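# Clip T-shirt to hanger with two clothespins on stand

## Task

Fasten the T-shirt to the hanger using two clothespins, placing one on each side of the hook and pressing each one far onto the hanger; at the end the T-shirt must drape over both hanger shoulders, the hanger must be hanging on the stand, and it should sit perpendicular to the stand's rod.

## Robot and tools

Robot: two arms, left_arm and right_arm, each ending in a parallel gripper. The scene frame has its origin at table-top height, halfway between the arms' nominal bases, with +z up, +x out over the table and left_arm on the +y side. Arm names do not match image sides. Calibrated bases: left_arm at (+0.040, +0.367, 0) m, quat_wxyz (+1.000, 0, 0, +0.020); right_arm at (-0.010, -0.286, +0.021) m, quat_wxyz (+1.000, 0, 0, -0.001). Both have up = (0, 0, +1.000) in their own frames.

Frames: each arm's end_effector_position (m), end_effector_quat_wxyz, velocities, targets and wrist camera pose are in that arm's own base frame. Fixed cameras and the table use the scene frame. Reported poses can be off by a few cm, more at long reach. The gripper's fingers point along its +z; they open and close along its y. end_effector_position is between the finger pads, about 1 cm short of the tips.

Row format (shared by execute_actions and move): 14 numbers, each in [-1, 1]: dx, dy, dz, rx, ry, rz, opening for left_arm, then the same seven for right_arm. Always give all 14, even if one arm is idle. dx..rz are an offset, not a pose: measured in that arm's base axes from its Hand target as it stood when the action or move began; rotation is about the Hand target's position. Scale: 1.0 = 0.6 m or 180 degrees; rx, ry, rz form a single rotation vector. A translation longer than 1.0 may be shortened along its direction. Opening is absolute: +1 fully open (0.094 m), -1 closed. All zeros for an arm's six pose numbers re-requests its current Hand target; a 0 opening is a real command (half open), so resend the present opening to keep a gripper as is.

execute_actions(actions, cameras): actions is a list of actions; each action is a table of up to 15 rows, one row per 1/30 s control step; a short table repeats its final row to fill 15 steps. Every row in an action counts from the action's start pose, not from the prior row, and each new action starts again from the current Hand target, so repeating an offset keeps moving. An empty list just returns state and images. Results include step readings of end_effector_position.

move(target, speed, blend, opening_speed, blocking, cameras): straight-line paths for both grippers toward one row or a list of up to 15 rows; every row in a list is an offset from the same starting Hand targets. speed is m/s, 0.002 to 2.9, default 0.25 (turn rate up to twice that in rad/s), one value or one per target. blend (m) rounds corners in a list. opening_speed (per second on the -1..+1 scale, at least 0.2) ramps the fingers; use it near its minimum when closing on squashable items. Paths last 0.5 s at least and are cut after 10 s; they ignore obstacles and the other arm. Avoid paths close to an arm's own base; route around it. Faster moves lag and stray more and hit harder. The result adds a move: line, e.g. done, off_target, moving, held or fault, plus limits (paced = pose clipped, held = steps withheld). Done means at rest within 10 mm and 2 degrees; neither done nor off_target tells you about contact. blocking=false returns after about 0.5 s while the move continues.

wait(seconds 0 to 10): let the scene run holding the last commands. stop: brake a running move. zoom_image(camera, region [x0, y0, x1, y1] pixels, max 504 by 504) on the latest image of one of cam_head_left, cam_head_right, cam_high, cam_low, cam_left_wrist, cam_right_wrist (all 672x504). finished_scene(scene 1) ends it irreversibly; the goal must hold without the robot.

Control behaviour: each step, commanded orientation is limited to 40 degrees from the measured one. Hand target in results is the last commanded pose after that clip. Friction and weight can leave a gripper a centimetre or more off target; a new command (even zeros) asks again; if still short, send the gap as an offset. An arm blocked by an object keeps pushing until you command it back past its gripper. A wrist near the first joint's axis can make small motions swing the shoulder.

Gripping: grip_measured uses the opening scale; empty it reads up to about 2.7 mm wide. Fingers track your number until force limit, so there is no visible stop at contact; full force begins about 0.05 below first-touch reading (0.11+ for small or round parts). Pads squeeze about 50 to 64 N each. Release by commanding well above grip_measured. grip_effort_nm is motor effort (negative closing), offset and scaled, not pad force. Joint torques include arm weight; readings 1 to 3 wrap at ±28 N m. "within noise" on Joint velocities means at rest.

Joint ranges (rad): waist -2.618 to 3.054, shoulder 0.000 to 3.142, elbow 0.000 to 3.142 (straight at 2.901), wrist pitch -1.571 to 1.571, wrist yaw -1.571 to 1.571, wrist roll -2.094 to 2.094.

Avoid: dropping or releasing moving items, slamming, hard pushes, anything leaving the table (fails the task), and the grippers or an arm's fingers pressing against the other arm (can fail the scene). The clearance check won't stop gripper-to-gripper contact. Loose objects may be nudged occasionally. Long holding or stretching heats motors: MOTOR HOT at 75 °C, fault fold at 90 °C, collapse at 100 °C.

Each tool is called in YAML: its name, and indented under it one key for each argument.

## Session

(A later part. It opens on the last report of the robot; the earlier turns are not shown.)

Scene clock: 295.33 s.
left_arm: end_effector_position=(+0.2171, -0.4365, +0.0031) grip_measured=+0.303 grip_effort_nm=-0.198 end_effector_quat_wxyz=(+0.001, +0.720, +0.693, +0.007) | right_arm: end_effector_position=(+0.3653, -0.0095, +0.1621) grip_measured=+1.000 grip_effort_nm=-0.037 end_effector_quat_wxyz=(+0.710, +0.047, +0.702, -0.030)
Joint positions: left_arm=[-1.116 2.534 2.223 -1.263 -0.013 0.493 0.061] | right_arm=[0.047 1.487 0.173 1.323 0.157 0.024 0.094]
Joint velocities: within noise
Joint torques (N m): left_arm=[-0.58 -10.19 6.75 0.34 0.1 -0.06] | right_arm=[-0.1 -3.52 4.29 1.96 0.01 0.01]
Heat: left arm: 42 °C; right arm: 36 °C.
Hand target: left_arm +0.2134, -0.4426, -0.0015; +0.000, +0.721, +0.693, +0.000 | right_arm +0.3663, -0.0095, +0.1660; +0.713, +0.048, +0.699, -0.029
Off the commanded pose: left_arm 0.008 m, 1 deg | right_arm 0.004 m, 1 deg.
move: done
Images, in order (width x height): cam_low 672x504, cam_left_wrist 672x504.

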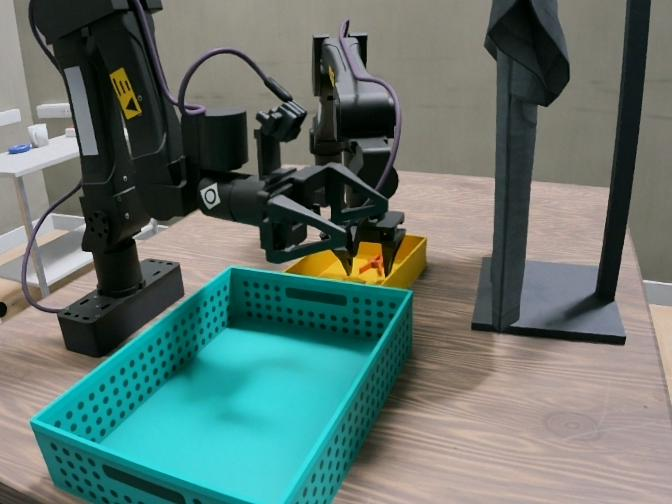

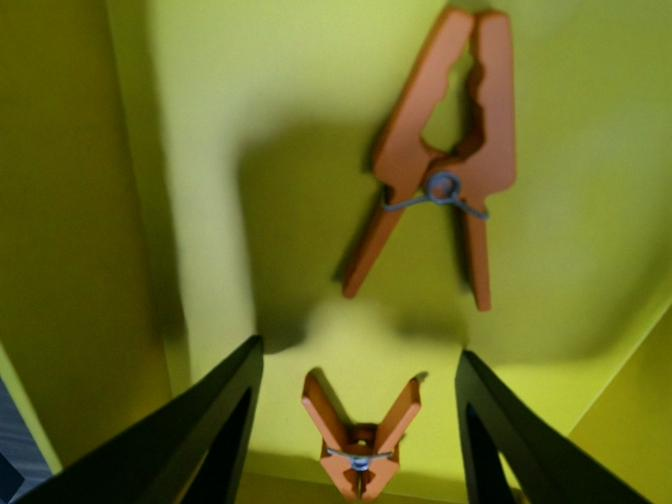

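move:
  target: [0.0, 0.0, 0.0, 0, 0, 0, -0.6, 0, 0, 0, 0, 0, 0, 1.0]
  speed: 0.04
  opening_speed: 0.4
  cameras: ["cam_left_wrist", "cam_low"]

zoom_image:
  camera: "cam_left_wrist"
  region: [180, 250, 540, 504]

Scene clock: 304.00 s.
left_arm: end_effector_position=(+0.2171, -0.4365, +0.0031) grip_measured=-0.598 grip_effort_nm=-0.198 end_effector_quat_wxyz=(+0.001, +0.720, +0.693, +0.007) | right_arm: end_effector_position=(+0.3653, -0.0095, +0.1621) grip_measured=+1.000 grip_effort_nm=-0.042 end_effector_quat_wxyz=(+0.710, +0.047, +0.702, -0.030)
Joint positions: left_arm=[-1.116 2.534 2.223 -1.263 -0.013 0.493 0.019] | right_arm=[0.047 1.487 0.173 1.323 0.157 0.024 0.094]
Joint velocities: within noise
Joint torques (N m): left_arm=[-0.75 -9.89 6.8 0.34 0.07 -0.04] | right_arm=[-0.01 -3.6 4.25 1.95 0.04 0.01]
Heat: left arm: 42 °C; right arm: 37 °C.
Hand target: left_arm +0.2134, -0.4426, -0.0015; +0.000, +0.721, +0.692, +0.000 | right_arm +0.3663, -0.0095, +0.1660; +0.713, +0.048, +0.699, -0.029
Off the commanded pose: left_arm 0.008 m, 1 deg | right_arm 0.004 m, 1 deg.
move: done
Images, in order (width x height): cam_low 672x504, cam_left_wrist 672x504.

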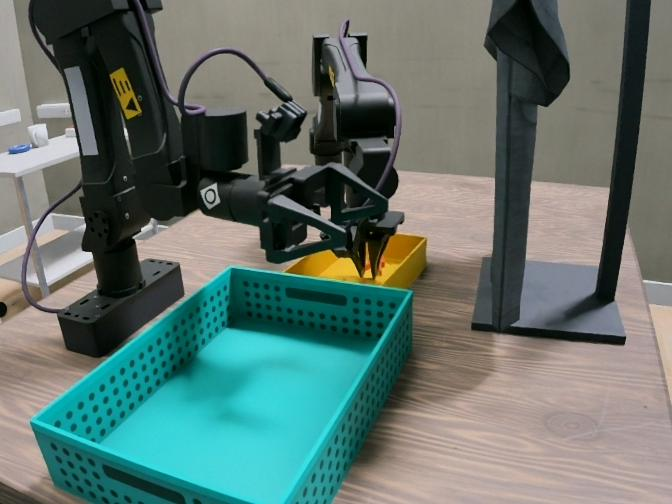

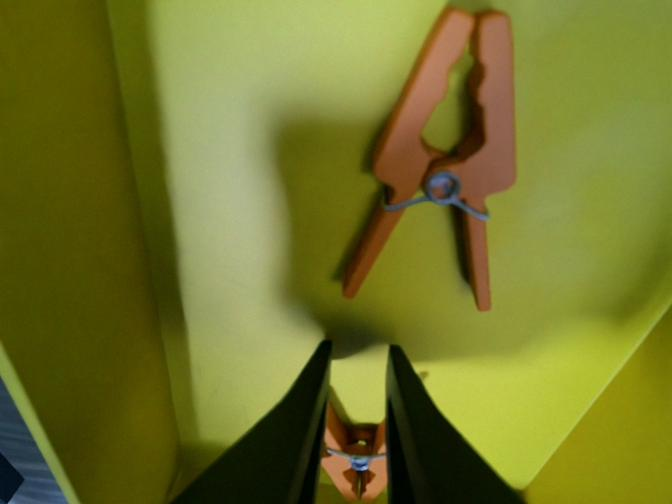

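Scaled by 1.400 from the camera's 672x504 image, which has a finer 960x720 frame.

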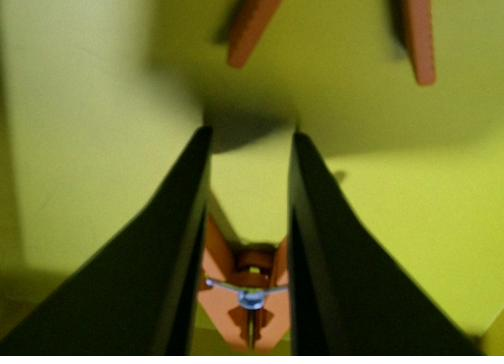

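zoom_image:
  camera: "cam_left_wrist"
  region: [290, 370, 430, 504]

zoom_image:
  camera: "cam_low"
  region: [330, 220, 420, 290]

Scaled by 3.600 from the camera's 672x504 image, which has a finer 960x720 frame.

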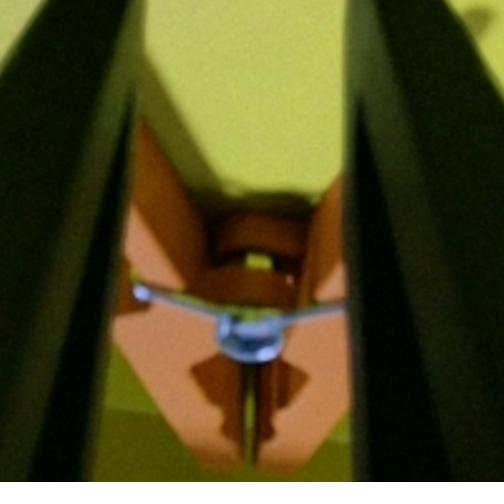

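Scaled by 5.600 from the camera's 672x504 image, which has a finer 960x720 frame.

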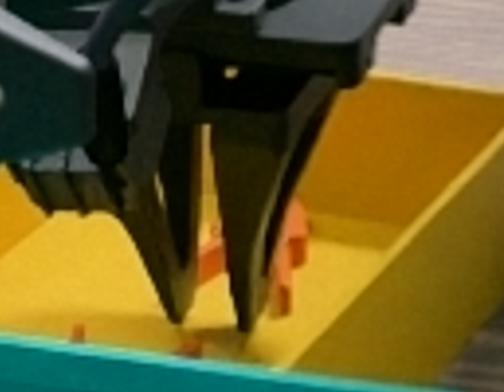

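move:
  target: [0.0, 0.0, 0.0, 0, 0, 0, 0.3, 0, 0, 0, 0, 0, 0, 1.0]
  speed: 0.04
  opening_speed: 0.8
  cameras: []

move:
  target: [0.0, 0.02, 0.0, 0, 0, 0, 0.3, 0, 0, 0, 0, 0, 0, 1.0]
  speed: 0.05
  cameras: ["cam_left_wrist", "cam_low"]

zoom_image:
  camera: "cam_left_wrist"
  region: [180, 220, 540, 490]

Scene clock: 332.47 s.
left_arm: end_effector_position=(+0.2171, -0.4365, +0.0031) grip_measured=+0.298 grip_effort_nm=0.066 end_effector_quat_wxyz=(+0.001, +0.720, +0.693, +0.007) | right_arm: end_effector_position=(+0.3653, -0.0095, +0.1621) grip_measured=+1.000 grip_effort_nm=-0.042 end_effector_quat_wxyz=(+0.710, +0.047, +0.702, -0.030)
Joint positions: left_arm=[-1.116 2.534 2.223 -1.263 -0.013 0.493 0.061] | right_arm=[0.047 1.487 0.173 1.323 0.157 0.024 0.094]
Joint velocities: within noise
Joint torques (N m): left_arm=[-0.73 -10.06 6.64 0.36 0.11 -0.06] | right_arm=[0.1 -3.54 4.23 1.95 0 0.03]
Heat: left arm: 43 °C; right arm: 37 °C.
Hand target: left_arm +0.2134, -0.4426, -0.0015; +0.000, +0.721, +0.692, +0.000 | right_arm +0.3663, -0.0095, +0.1660; +0.713, +0.048, +0.699, -0.029
Off the commanded pose: left_arm 0.008 m, 1 deg | right_arm 0.004 m, 1 deg.
move: done
No camera images: "cameras" was empty.

Scene clock: 333.30 s.
left_arm: end_effector_position=(+0.2157, -0.4338, -0.0008) grip_measured=+0.298 grip_effort_nm=0.061 end_effector_quat_wxyz=(+0.005, +0.720, +0.693, +0.005) | right_arm: end_effector_position=(+0.3653, -0.0095, +0.1621) grip_measured=+1.000 grip_effort_nm=-0.032 end_effector_quat_wxyz=(+0.710, +0.047, +0.702, -0.030)
Joint positions: left_arm=[-1.116 2.506 2.156 -1.215 -0.013 0.493 0.061] | right_arm=[0.047 1.487 0.173 1.323 0.157 0.024 0.094]
Joint velocities: within noise
Joint torques (N m): left_arm=[0.31 -12.05 3.22 0.4 0.12 0.05] | right_arm=[0.08 -3.56 4.29 1.99 0.03 0.02]
Heat: left arm: 44 °C; right arm: 37 °C.
Hand target: left_arm +0.2134, -0.4306, -0.0015; +0.000, +0.721, +0.692, +0.000 | right_arm +0.3663, -0.0095, +0.1660; +0.713, +0.048, +0.699, -0.029
Off the commanded pose: left_arm 0.004 m, 1 deg | right_arm 0.004 m, 1 deg.
move: done
Images, in order (width x height): cam_low 672x504, cam_left_wrist 672x504.

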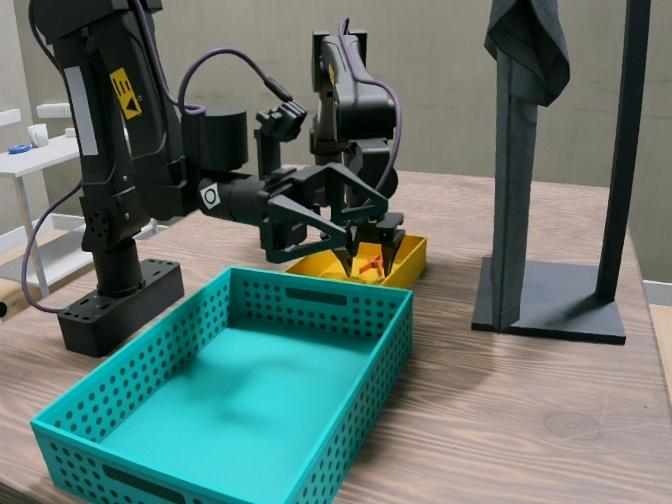

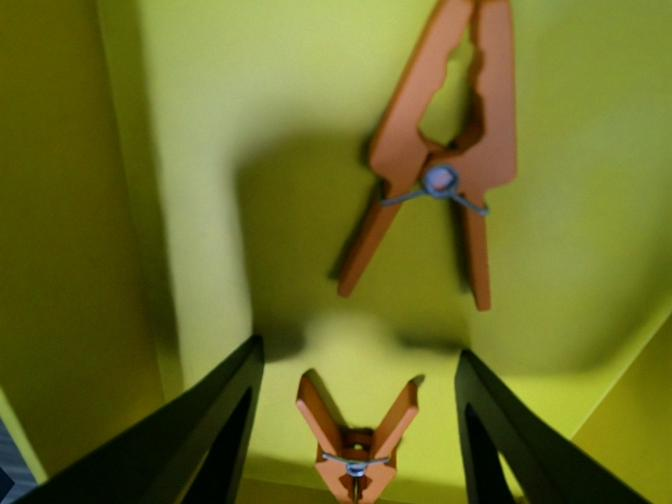

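Scaled by 1.400 from the camera's 672x504 image, which has a finer 960x720 frame.

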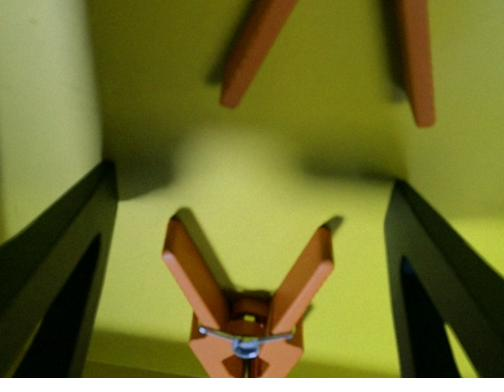

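zoom_image:
  camera: "cam_low"
  region: [330, 220, 420, 290]

Scaled by 5.600 from the camera's 672x504 image, which has a finer 960x720 frame.

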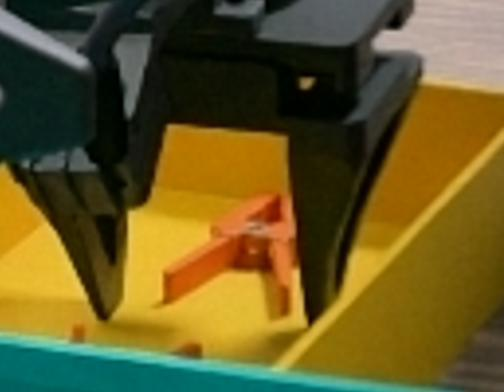

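move:
  target: [0.0, 0.0233, 0.0075, 0, 0, 0, 0.3, 0, 0, 0, 0, 0, 0, 1.0]
  speed: 0.06
  cameras: ["cam_left_wrist", "cam_low"]

zoom_image:
  camera: "cam_left_wrist"
  region: [180, 220, 540, 490]

zoom_image:
  camera: "cam_low"
  region: [330, 220, 420, 290]

Scene clock: 352.27 s.
left_arm: end_effector_position=(+0.2136, -0.4246, -0.0010) grip_measured=+0.298 grip_effort_nm=0.056 end_effector_quat_wxyz=(+0.007, +0.721, +0.693, +0.000) | right_arm: end_effector_position=(+0.3653, -0.0095, +0.1621) grip_measured=+1.000 grip_effort_nm=-0.032 end_effector_quat_wxyz=(+0.710, +0.047, +0.702, -0.030)
Joint positions: left_arm=[-1.108 2.448 2.049 -1.158 -0.003 0.502 0.061] | right_arm=[0.047 1.487 0.173 1.323 0.157 0.024 0.094]
Joint velocities: within noise
Joint torques (N m): left_arm=[0.65 -12.51 3.38 0.17 0.05 0.08] | right_arm=[-0.17 -3.43 4.3 1.97 0.02 0.03]
Heat: left arm: 47 °C; right arm: 37 °C.
Hand target: left_arm +0.2133, -0.4166, +0.0030; +0.000, +0.721, +0.692, +0.000 | right_arm +0.3663, -0.0095, +0.1660; +0.713, +0.048, +0.699, -0.029
Off the commanded pose: left_arm 0.009 m, 1 deg | right_arm 0.004 m, 1 deg.
move: done
Images, in order (width x height): cam_low 672x504, cam_left_wrist 672x504.

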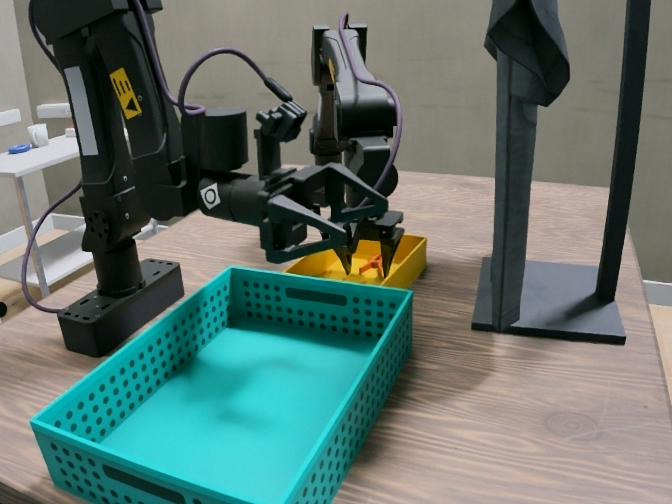

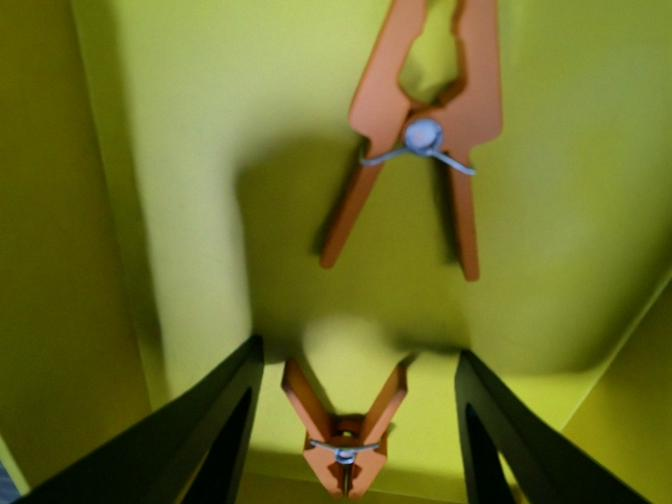

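Scaled by 1.400 from the camera's 672x504 image, which has a finer 960x720 frame.

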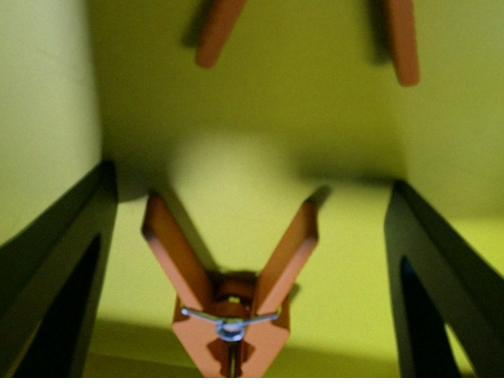

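Scaled by 5.600 from the camera's 672x504 image, which has a finer 960x720 frame.

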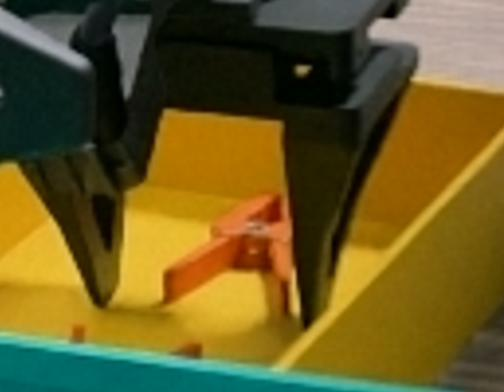

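move:
  target: [0.0085, 0.0097, 0.0, 0, 0, 0, 0.3, 0, 0, 0, 0, 0, 0, 1.0]
  speed: 0.06
  cameras: ["cam_left_wrist", "cam_low"]

zoom_image:
  camera: "cam_left_wrist"
  region: [180, 220, 540, 490]

zoom_image:
  camera: "cam_low"
  region: [330, 220, 420, 290]

Scene clock: 359.73 s.
left_arm: end_effector_position=(+0.2147, -0.4198, -0.0012) grip_measured=+0.298 grip_effort_nm=0.061 end_effector_quat_wxyz=(+0.005, +0.725, +0.689, -0.002) | right_arm: end_effector_position=(+0.3653, -0.0095, +0.1621) grip_measured=+1.000 grip_effort_nm=-0.037 end_effector_quat_wxyz=(+0.710, +0.047, +0.702, -0.030)
Joint positions: left_arm=[-1.1 2.434 2.024 -1.15 0 0.523 0.061] | right_arm=[0.047 1.487 0.173 1.323 0.157 0.024 0.094]
Joint velocities: within noise
Joint torques (N m): left_arm=[1.07 -12.31 3.56 0.23 -0.01 0.02] | right_arm=[-0.01 -3.63 4.31 1.98 0.01 0.03]
Heat: left arm: 46 °C; right arm: 37 °C.
Hand target: left_arm +0.2184, -0.4108, +0.0029; +0.000, +0.722, +0.692, +0.000 | right_arm +0.3663, -0.0095, +0.1660; +0.713, +0.048, +0.699, -0.029
Off the commanded pose: left_arm 0.011 m, 1 deg | right_arm 0.004 m, 1 deg.
move: off_target (left_arm)
Images, in order (width x height): cam_low 672x504, cam_left_wrist 672x504.

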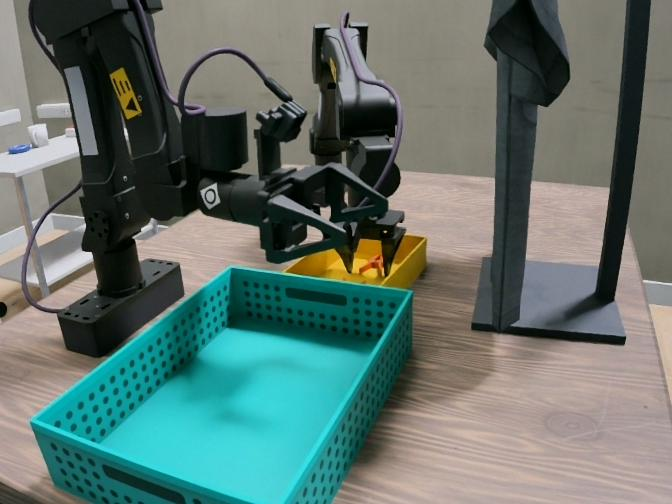

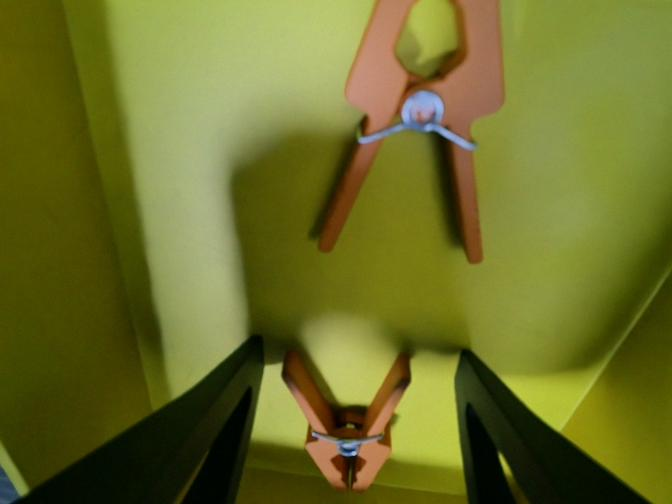

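Scaled by 1.400 from the camera's 672x504 image, which has a finer 960x720 frame.

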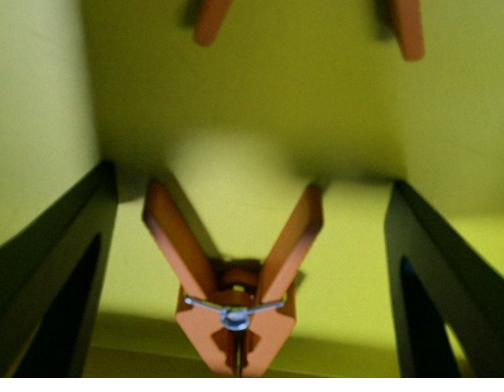

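Scaled by 5.600 from the camera's 672x504 image, which has a finer 960x720 frame.

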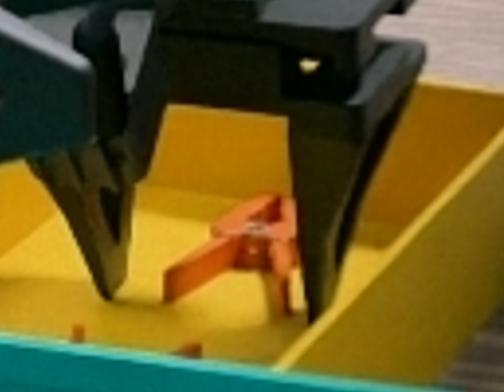

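move:
  target: [0.005, 0.0117, 0.005, 0, 0, 0, 0.3, 0, 0, 0, 0, 0, 0, 1.0]
  speed: 0.06
  cameras: ["cam_left_wrist", "cam_low"]

zoom_image:
  camera: "cam_left_wrist"
  region: [180, 220, 540, 490]

zoom_image:
  camera: "cam_low"
  region: [330, 220, 420, 290]

Scene clock: 368.97 s.
left_arm: end_effector_position=(+0.2172, -0.4115, -0.0012) grip_measured=+0.298 grip_effort_nm=0.056 end_effector_quat_wxyz=(+0.001, +0.726, +0.688, +0.000) | right_arm: end_effector_position=(+0.3653, -0.0095, +0.1621) grip_measured=+1.000 grip_effort_nm=-0.037 end_effector_quat_wxyz=(+0.710, +0.047, +0.702, -0.030)
Joint positions: left_arm=[-1.087 2.415 1.989 -1.143 0 0.537 0.061] | right_arm=[0.047 1.487 0.173 1.323 0.157 0.024 0.094]
Joint velocities: within noise
Joint torques (N m): left_arm=[1.33 -12.6 3.82 0.25 -0.03 0.07] | right_arm=[-0.06 -3.47 4.34 1.93 0.03 0.01]
Heat: left arm: 46 °C; right arm: 37 °C.
Hand target: left_arm +0.2214, -0.4038, +0.0058; +0.000, +0.721, +0.692, +0.000 | right_arm +0.3663, -0.0095, +0.1660; +0.713, +0.048, +0.699, -0.029
Off the commanded pose: left_arm 0.011 m, 1 deg | right_arm 0.004 m, 1 deg.
move: off_target (left_arm)
Images, in order (width x height): cam_low 672x504, cam_left_wrist 672x504.

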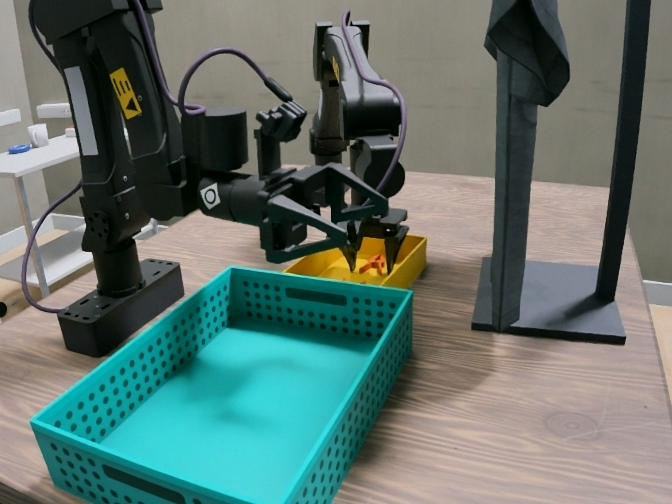

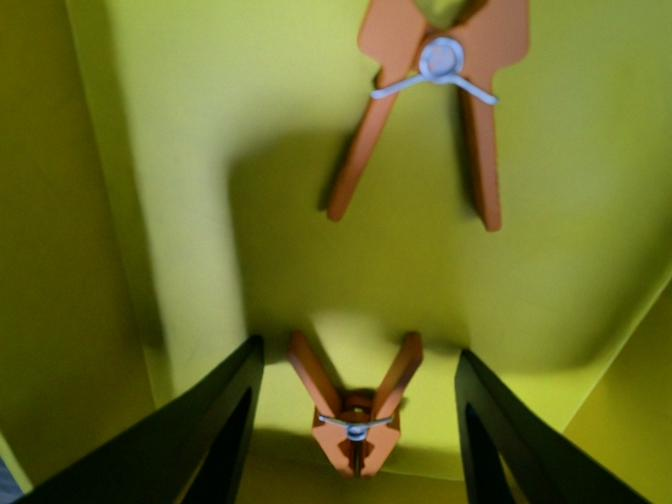

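Scaled by 1.400 from the camera's 672x504 image, which has a finer 960x720 frame.

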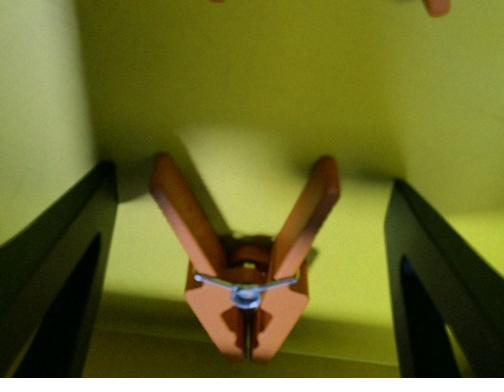

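Scaled by 5.600 from the camera's 672x504 image, which has a finer 960x720 frame.

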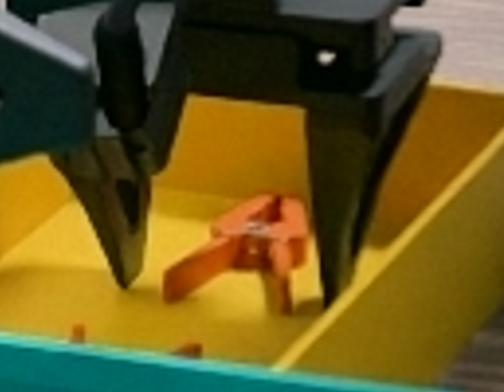

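move:
  target: [0.0, 0.0, -0.02, 0, 0, 0, 0.3, 0, 0, 0, 0, 0, 0, 1.0]
  speed: 0.05
  cameras: ["cam_left_wrist", "cam_low"]

zoom_image:
  camera: "cam_left_wrist"
  region: [180, 220, 540, 490]

zoom_image:
  camera: "cam_low"
  region: [330, 220, 420, 290]

Scene clock: 423.23 s.
left_arm: end_effector_position=(+0.2172, -0.4114, -0.0018) grip_measured=+0.298 grip_effort_nm=0.066 end_effector_quat_wxyz=(+0.005, +0.726, +0.688, -0.002) | right_arm: end_effector_position=(+0.3653, -0.0095, +0.1621) grip_measured=+1.000 grip_effort_nm=-0.037 end_effector_quat_wxyz=(+0.710, +0.047, +0.702, -0.030)
Joint positions: left_arm=[-1.087 2.404 1.967 -1.123 0 0.538 0.061] | right_arm=[0.047 1.487 0.173 1.323 0.157 0.024 0.094]
Joint velocities: within noise
Joint torques (N m): left_arm=[1.24 -11.07 3.18 0.44 -0.07 0.05] | right_arm=[-0.05 -3.55 4.22 1.94 0.04 0]
Heat: left arm: 46 °C; right arm: 38 °C.
Hand target: left_arm +0.2213, -0.4037, -0.0062; +0.000, +0.722, +0.692, +0.000 | right_arm +0.3663, -0.0095, +0.1660; +0.713, +0.048, +0.699, -0.029
Off the commanded pose: left_arm 0.010 m, 1 deg | right_arm 0.004 m, 1 deg.
move: done
Images, in order (width x height): cam_low 672x504, cam_left_wrist 672x504.

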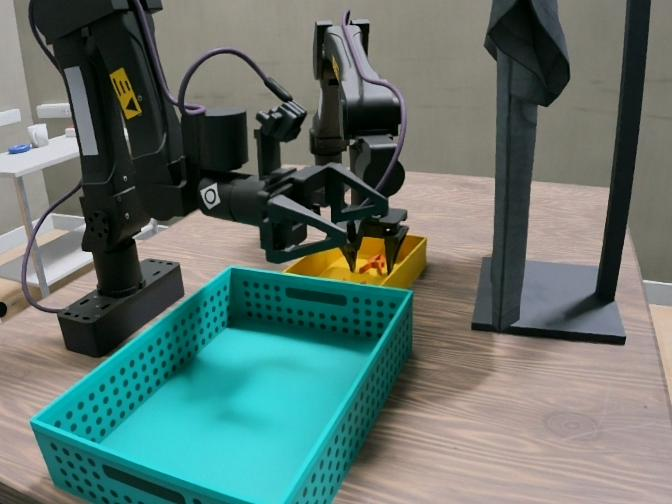

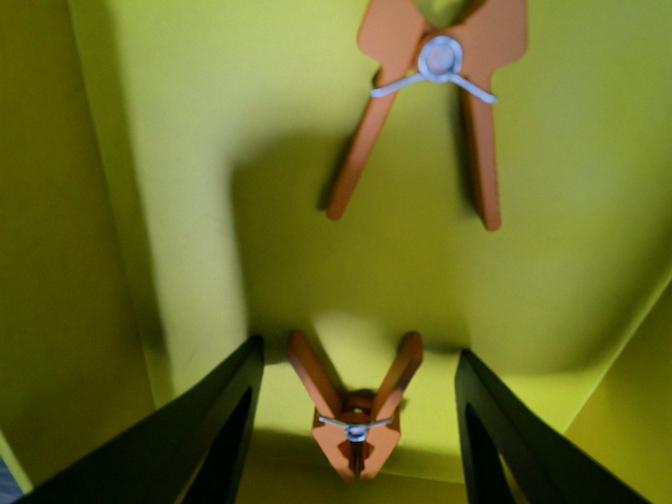

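Scaled by 1.400 from the camera's 672x504 image, which has a finer 960x720 frame.

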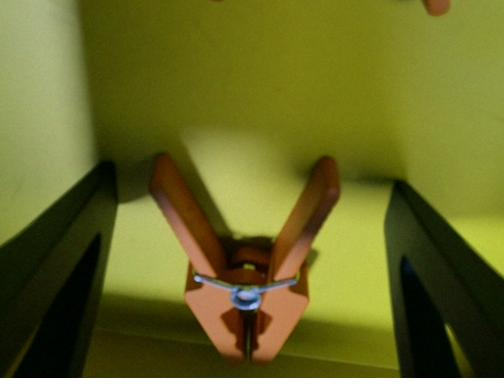

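Scaled by 5.600 from the camera's 672x504 image, which has a finer 960x720 frame.

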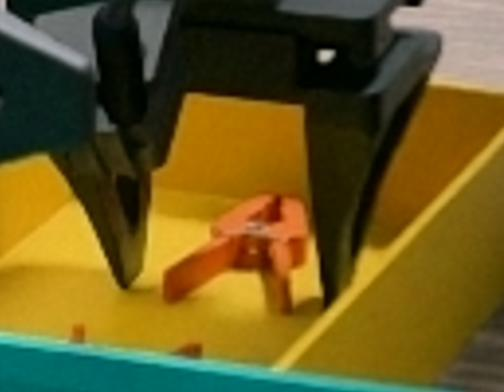

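move:
  target: [0.0108, -0.0207, 0.007, 0, 0, 0, 0.3, 0, 0, 0, 0, 0, 0, 1.0]
  speed: 0.06
  cameras: ["cam_left_wrist", "cam_low"]

zoom_image:
  camera: "cam_left_wrist"
  region: [180, 220, 540, 490]

zoom_image:
  camera: "cam_low"
  region: [330, 220, 420, 290]

Scene clock: 432.50 s.
left_arm: end_effector_position=(+0.2242, -0.4174, -0.0001) grip_measured=+0.298 grip_effort_nm=0.066 end_effector_quat_wxyz=(+0.006, +0.724, +0.690, -0.002) | right_arm: end_effector_position=(+0.3653, -0.0095, +0.1621) grip_measured=+1.000 grip_effort_nm=-0.042 end_effector_quat_wxyz=(+0.710, +0.047, +0.702, -0.030)
Joint positions: left_arm=[-1.08 2.442 2.041 -1.157 0 0.538 0.061] | right_arm=[0.047 1.487 0.173 1.323 0.157 0.024 0.094]
Joint velocities: within noise
Joint torques (N m): left_arm=[0.76 -9.58 7.6 0.13 -0.06 0] | right_arm=[-0.09 -3.48 4.34 1.97 -0.01 0.03]
Heat: left arm: 46 °C; right arm: 38 °C.
Hand target: left_arm +0.2280, -0.4162, -0.0019; +0.000, +0.721, +0.693, +0.000 | right_arm +0.3663, -0.0095, +0.1660; +0.713, +0.048, +0.699, -0.029
Off the commanded pose: left_arm 0.004 m, 1 deg | right_arm 0.004 m, 1 deg.
move: done
Images, in order (width x height): cam_low 672x504, cam_left_wrist 672x504.

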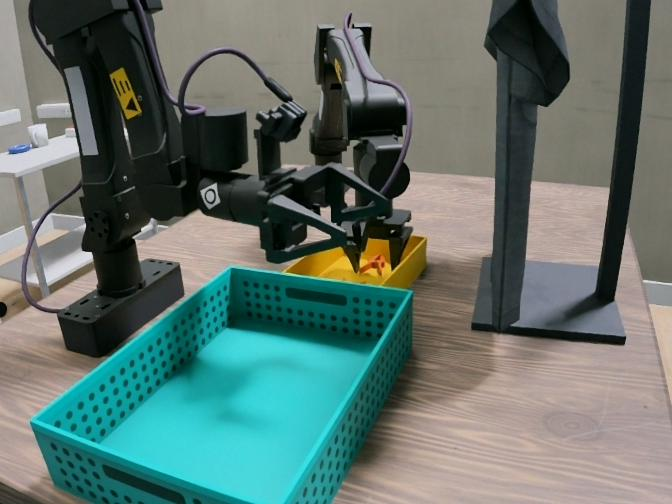

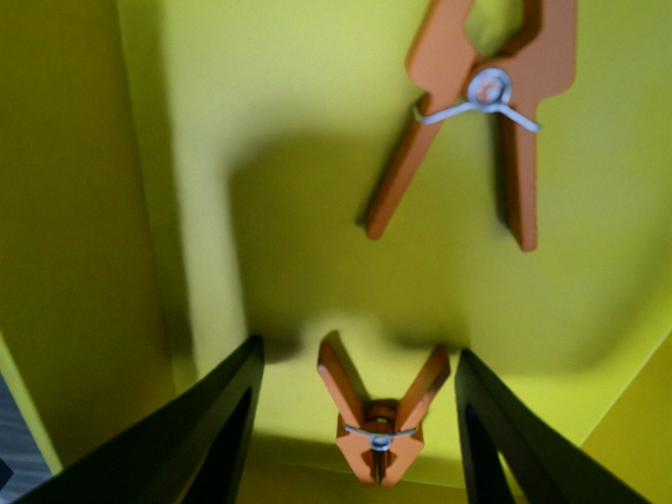

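Scaled by 1.400 from the camera's 672x504 image, which has a finer 960x720 frame.

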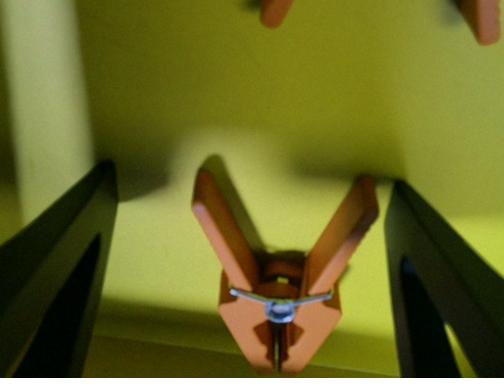

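Scaled by 5.600 from the camera's 672x504 image, which has a finer 960x720 frame.

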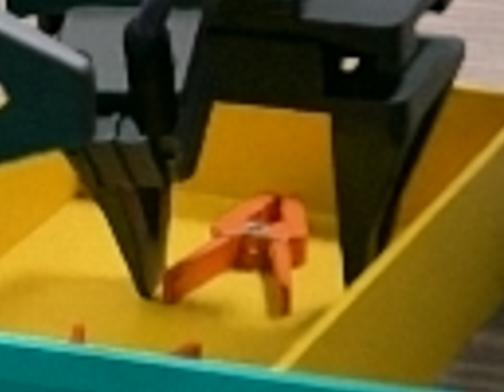

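move:
  target: [-0.0300, 0.0, 0.003, 0, 0, 0, 0.3, 0, 0, 0, 0, 0, 0, 1.0]
  speed: 0.06
  cameras: ["cam_left_wrist", "cam_low"]

zoom_image:
  camera: "cam_left_wrist"
  region: [180, 220, 540, 490]

Scene clock: 443.93 s.
left_arm: end_effector_position=(+0.2216, -0.4165, -0.0011) grip_measured=+0.298 grip_effort_nm=0.066 end_effector_quat_wxyz=(+0.006, +0.717, +0.697, +0.002) | right_arm: end_effector_position=(+0.3653, -0.0095, +0.1621) grip_measured=+1.000 grip_effort_nm=-0.037 end_effector_quat_wxyz=(+0.710, +0.047, +0.702, -0.030)
Joint positions: left_arm=[-1.087 2.436 2.026 -1.151 -0.007 0.512 0.061] | right_arm=[0.047 1.487 0.173 1.323 0.157 0.024 0.094]
Joint velocities: within noise
Joint torques (N m): left_arm=[-1.69 -11.92 3.49 0.3 0.02 -0.06] | right_arm=[-0.03 -3.51 4.18 1.96 0.04 0.01]
Heat: left arm: 43 °C; right arm: 38 °C.
Hand target: left_arm +0.2099, -0.4162, +0.0000; +0.000, +0.722, +0.692, +0.000 | right_arm +0.3663, -0.0095, +0.1660; +0.713, +0.048, +0.699, -0.029
Off the commanded pose: left_arm 0.012 m, 1 deg | right_arm 0.004 m, 1 deg.
move: off_target (left_arm)
Images, in order (width x height): cam_low 672x504, cam_left_wrist 672x504.

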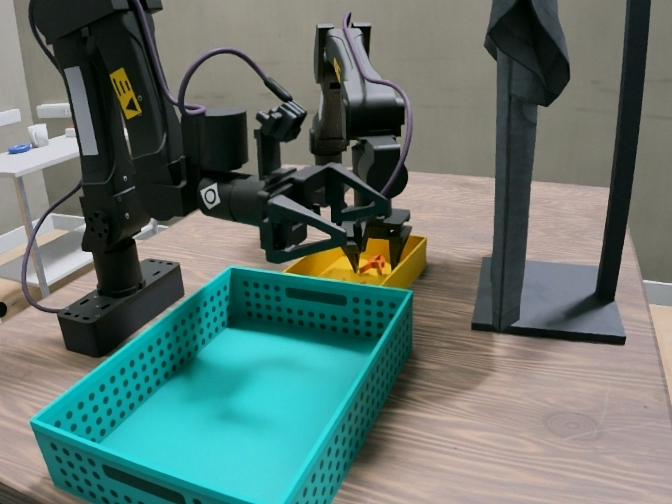

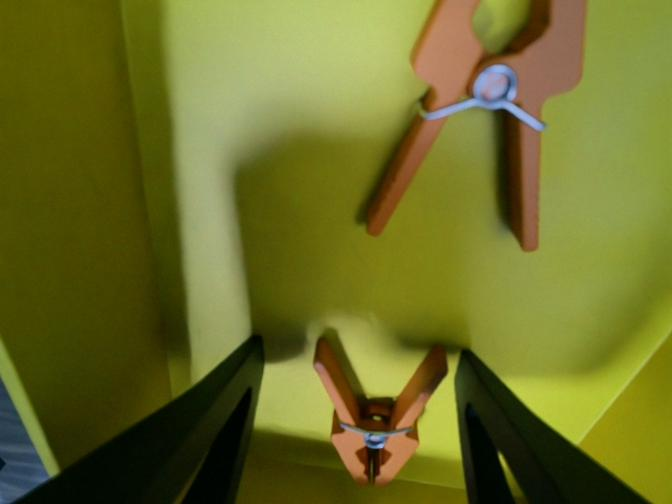

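Scaled by 1.400 from the camera's 672x504 image, which has a finer 960x720 frame.

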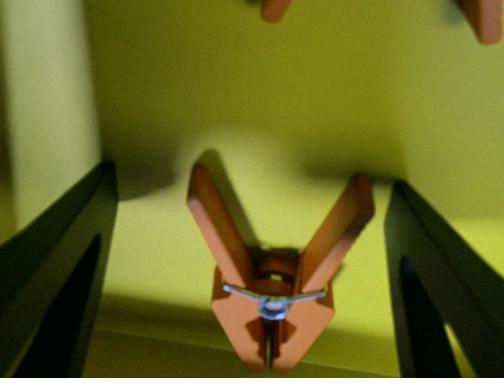

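move:
  target: [-0.004, 0.0, 0.0133, 0, 0, 0, 0.3, 0, 0, 0, 0, 0, 0, 1.0]
  speed: 0.06
  cameras: ["cam_left_wrist"]

zoom_image:
  camera: "cam_left_wrist"
  region: [180, 220, 540, 490]

Scene clock: 448.10 s.
left_arm: end_effector_position=(+0.2191, -0.4172, -0.0008) grip_measured=+0.298 grip_effort_nm=0.061 end_effector_quat_wxyz=(+0.005, +0.718, +0.696, +0.004) | right_arm: end_effector_position=(+0.3653, -0.0095, +0.1621) grip_measured=+1.000 grip_effort_nm=-0.042 end_effector_quat_wxyz=(+0.710, +0.047, +0.702, -0.030)
Joint positions: left_arm=[-1.093 2.435 2.026 -1.153 -0.01 0.508 0.061] | right_arm=[0.047 1.487 0.173 1.323 0.157 0.024 0.094]
Joint velocities: within noise
Joint torques (N m): left_arm=[-1.22 -12.86 4.48 0.12 0.06 -0.1] | right_arm=[0.03 -3.59 4.34 1.96 0.03 0.02]
Heat: left arm: 43 °C; right arm: 38 °C.
Hand target: left_arm +0.2075, -0.4162, +0.0078; +0.000, +0.721, +0.692, +0.000 | right_arm +0.3663, -0.0095, +0.1660; +0.713, +0.048, +0.699, -0.029
Off the commanded pose: left_arm 0.015 m, 1 deg | right_arm 0.004 m, 1 deg.
move: off_target (left_arm)
Images, in order (width x height): cam_left_wrist 672x504.

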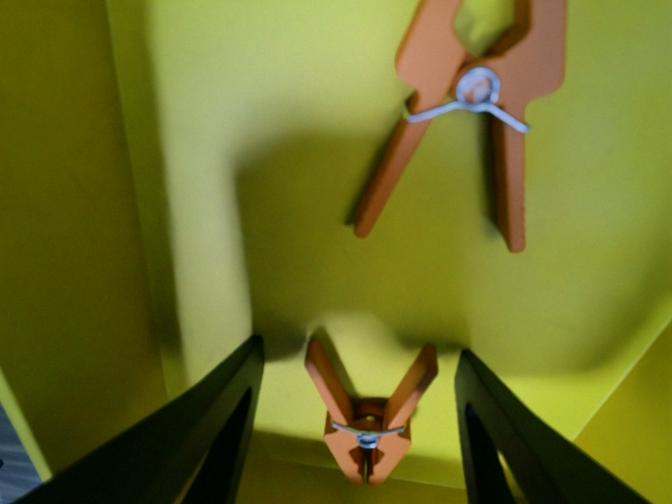

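Scaled by 1.400 from the camera's 672x504 image, which has a finer 960x720 frame.

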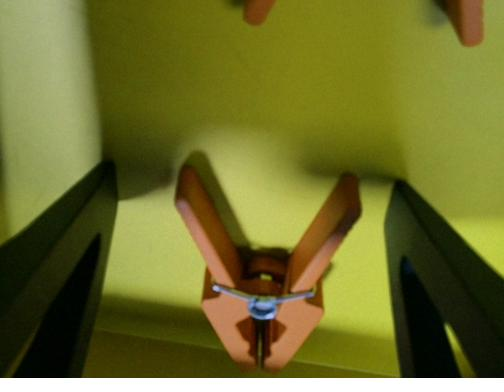

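move:
  target: [0.0, 0.0, 0.0, 0, 0, 0, -0.35, 0, 0, 0, 0, 0, 0, 1.0]
  speed: 0.04
  opening_speed: 0.5
  cameras: ["cam_left_wrist"]

zoom_image:
  camera: "cam_left_wrist"
  region: [240, 290, 480, 504]

move:
  target: [0.0, 0.0, 0.0, 0, 0, 0, -0.6, 0, 0, 0, 0, 0, 0, 1.0]
  speed: 0.04
  opening_speed: 0.3
  cameras: ["cam_left_wrist"]

zoom_image:
  camera: "cam_left_wrist"
  region: [240, 290, 480, 504]

Scene clock: 454.23 s.
left_arm: end_effector_position=(+0.2136, -0.4166, -0.0009) grip_measured=-0.344 grip_effort_nm=-0.403 end_effector_quat_wxyz=(-0.001, +0.721, +0.693, +0.006) | right_arm: end_effector_position=(+0.3653, -0.0095, +0.1621) grip_measured=+1.000 grip_effort_nm=-0.037 end_effector_quat_wxyz=(+0.710, +0.047, +0.702, -0.030)
Joint positions: left_arm=[-1.103 2.435 2.026 -1.166 -0.01 0.506 0.031] | right_arm=[0.047 1.487 0.173 1.323 0.157 0.024 0.094]
Joint velocities: within noise
Joint torques (N m): left_arm=[-0.58 -12.82 4.38 0.22 0.09 -0.07] | right_arm=[-0.06 -3.55 4.16 1.96 -0.01 0.02]
Heat: left arm: 44 °C; right arm: 38 °C.
Hand target: left_arm +0.2075, -0.4161, +0.0078; +0.000, +0.721, +0.692, +0.001 | right_arm +0.3663, -0.0095, +0.1660; +0.713, +0.048, +0.699, -0.029
Off the commanded pose: left_arm 0.011 m, 1 deg | right_arm 0.004 m, 1 deg.
move: off_target (left_arm)
Images, in order (width x height): cam_left_wrist 672x504.

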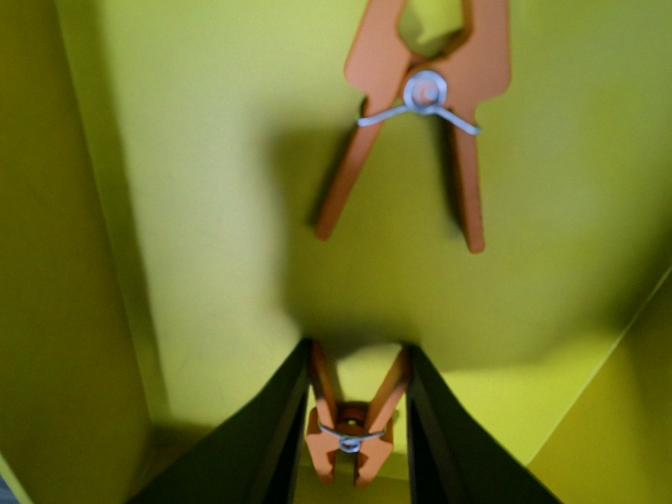

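Scaled by 2.100 from the camera's 672x504 image, which has a finer 960x720 frame.

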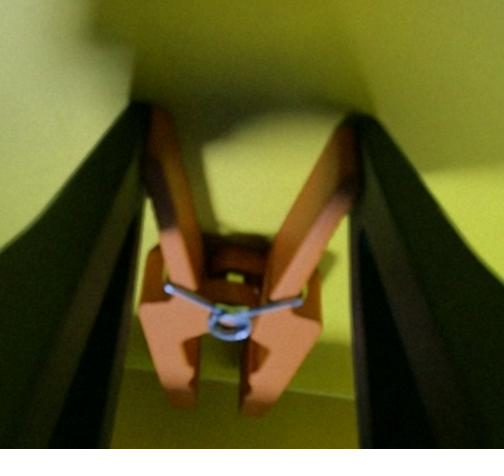

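Scene clock: 455.27 s.
left_arm: end_effector_position=(+0.2136, -0.4166, -0.0009) grip_measured=-0.592 grip_effort_nm=-0.505 end_effector_quat_wxyz=(-0.001, +0.721, +0.693, +0.006) | right_arm: end_effector_position=(+0.3653, -0.0095, +0.1621) grip_measured=+1.000 grip_effort_nm=-0.037 end_effector_quat_wxyz=(+0.710, +0.047, +0.702, -0.030)
Joint positions: left_arm=[-1.103 2.435 2.026 -1.166 -0.01 0.506 0.019] | right_arm=[0.047 1.487 0.173 1.323 0.157 0.024 0.094]
Joint velocities: within noise
Joint torques (N m): left_arm=[-0.39 -12.67 4.33 0.2 0.09 -0.08] | right_arm=[0.02 -3.51 4.25 1.96 0.02 0.04]
Heat: left arm: 44 °C; right arm: 38 °C.
Hand target: left_arm +0.2075, -0.4161, +0.0078; +0.000, +0.721, +0.692, +0.001 | right_arm +0.3663, -0.0095, +0.1660; +0.713, +0.048, +0.699, -0.029
Off the commanded pose: left_arm 0.011 m, 1 deg | right_arm 0.004 m, 1 deg.
move: off_target (left_arm)
Images, in order (width x height): cam_left_wrist 672x504.

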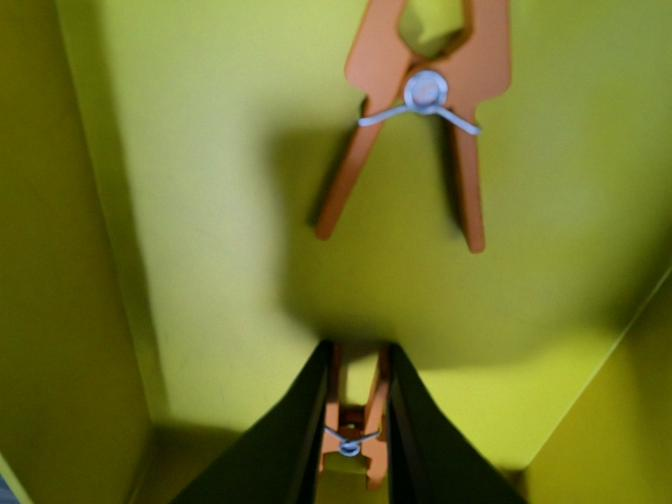

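Scaled by 2.100 from the camera's 672x504 image, which has a finer 960x720 frame.

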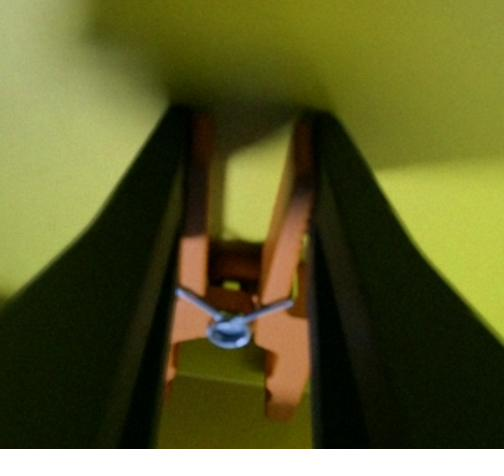

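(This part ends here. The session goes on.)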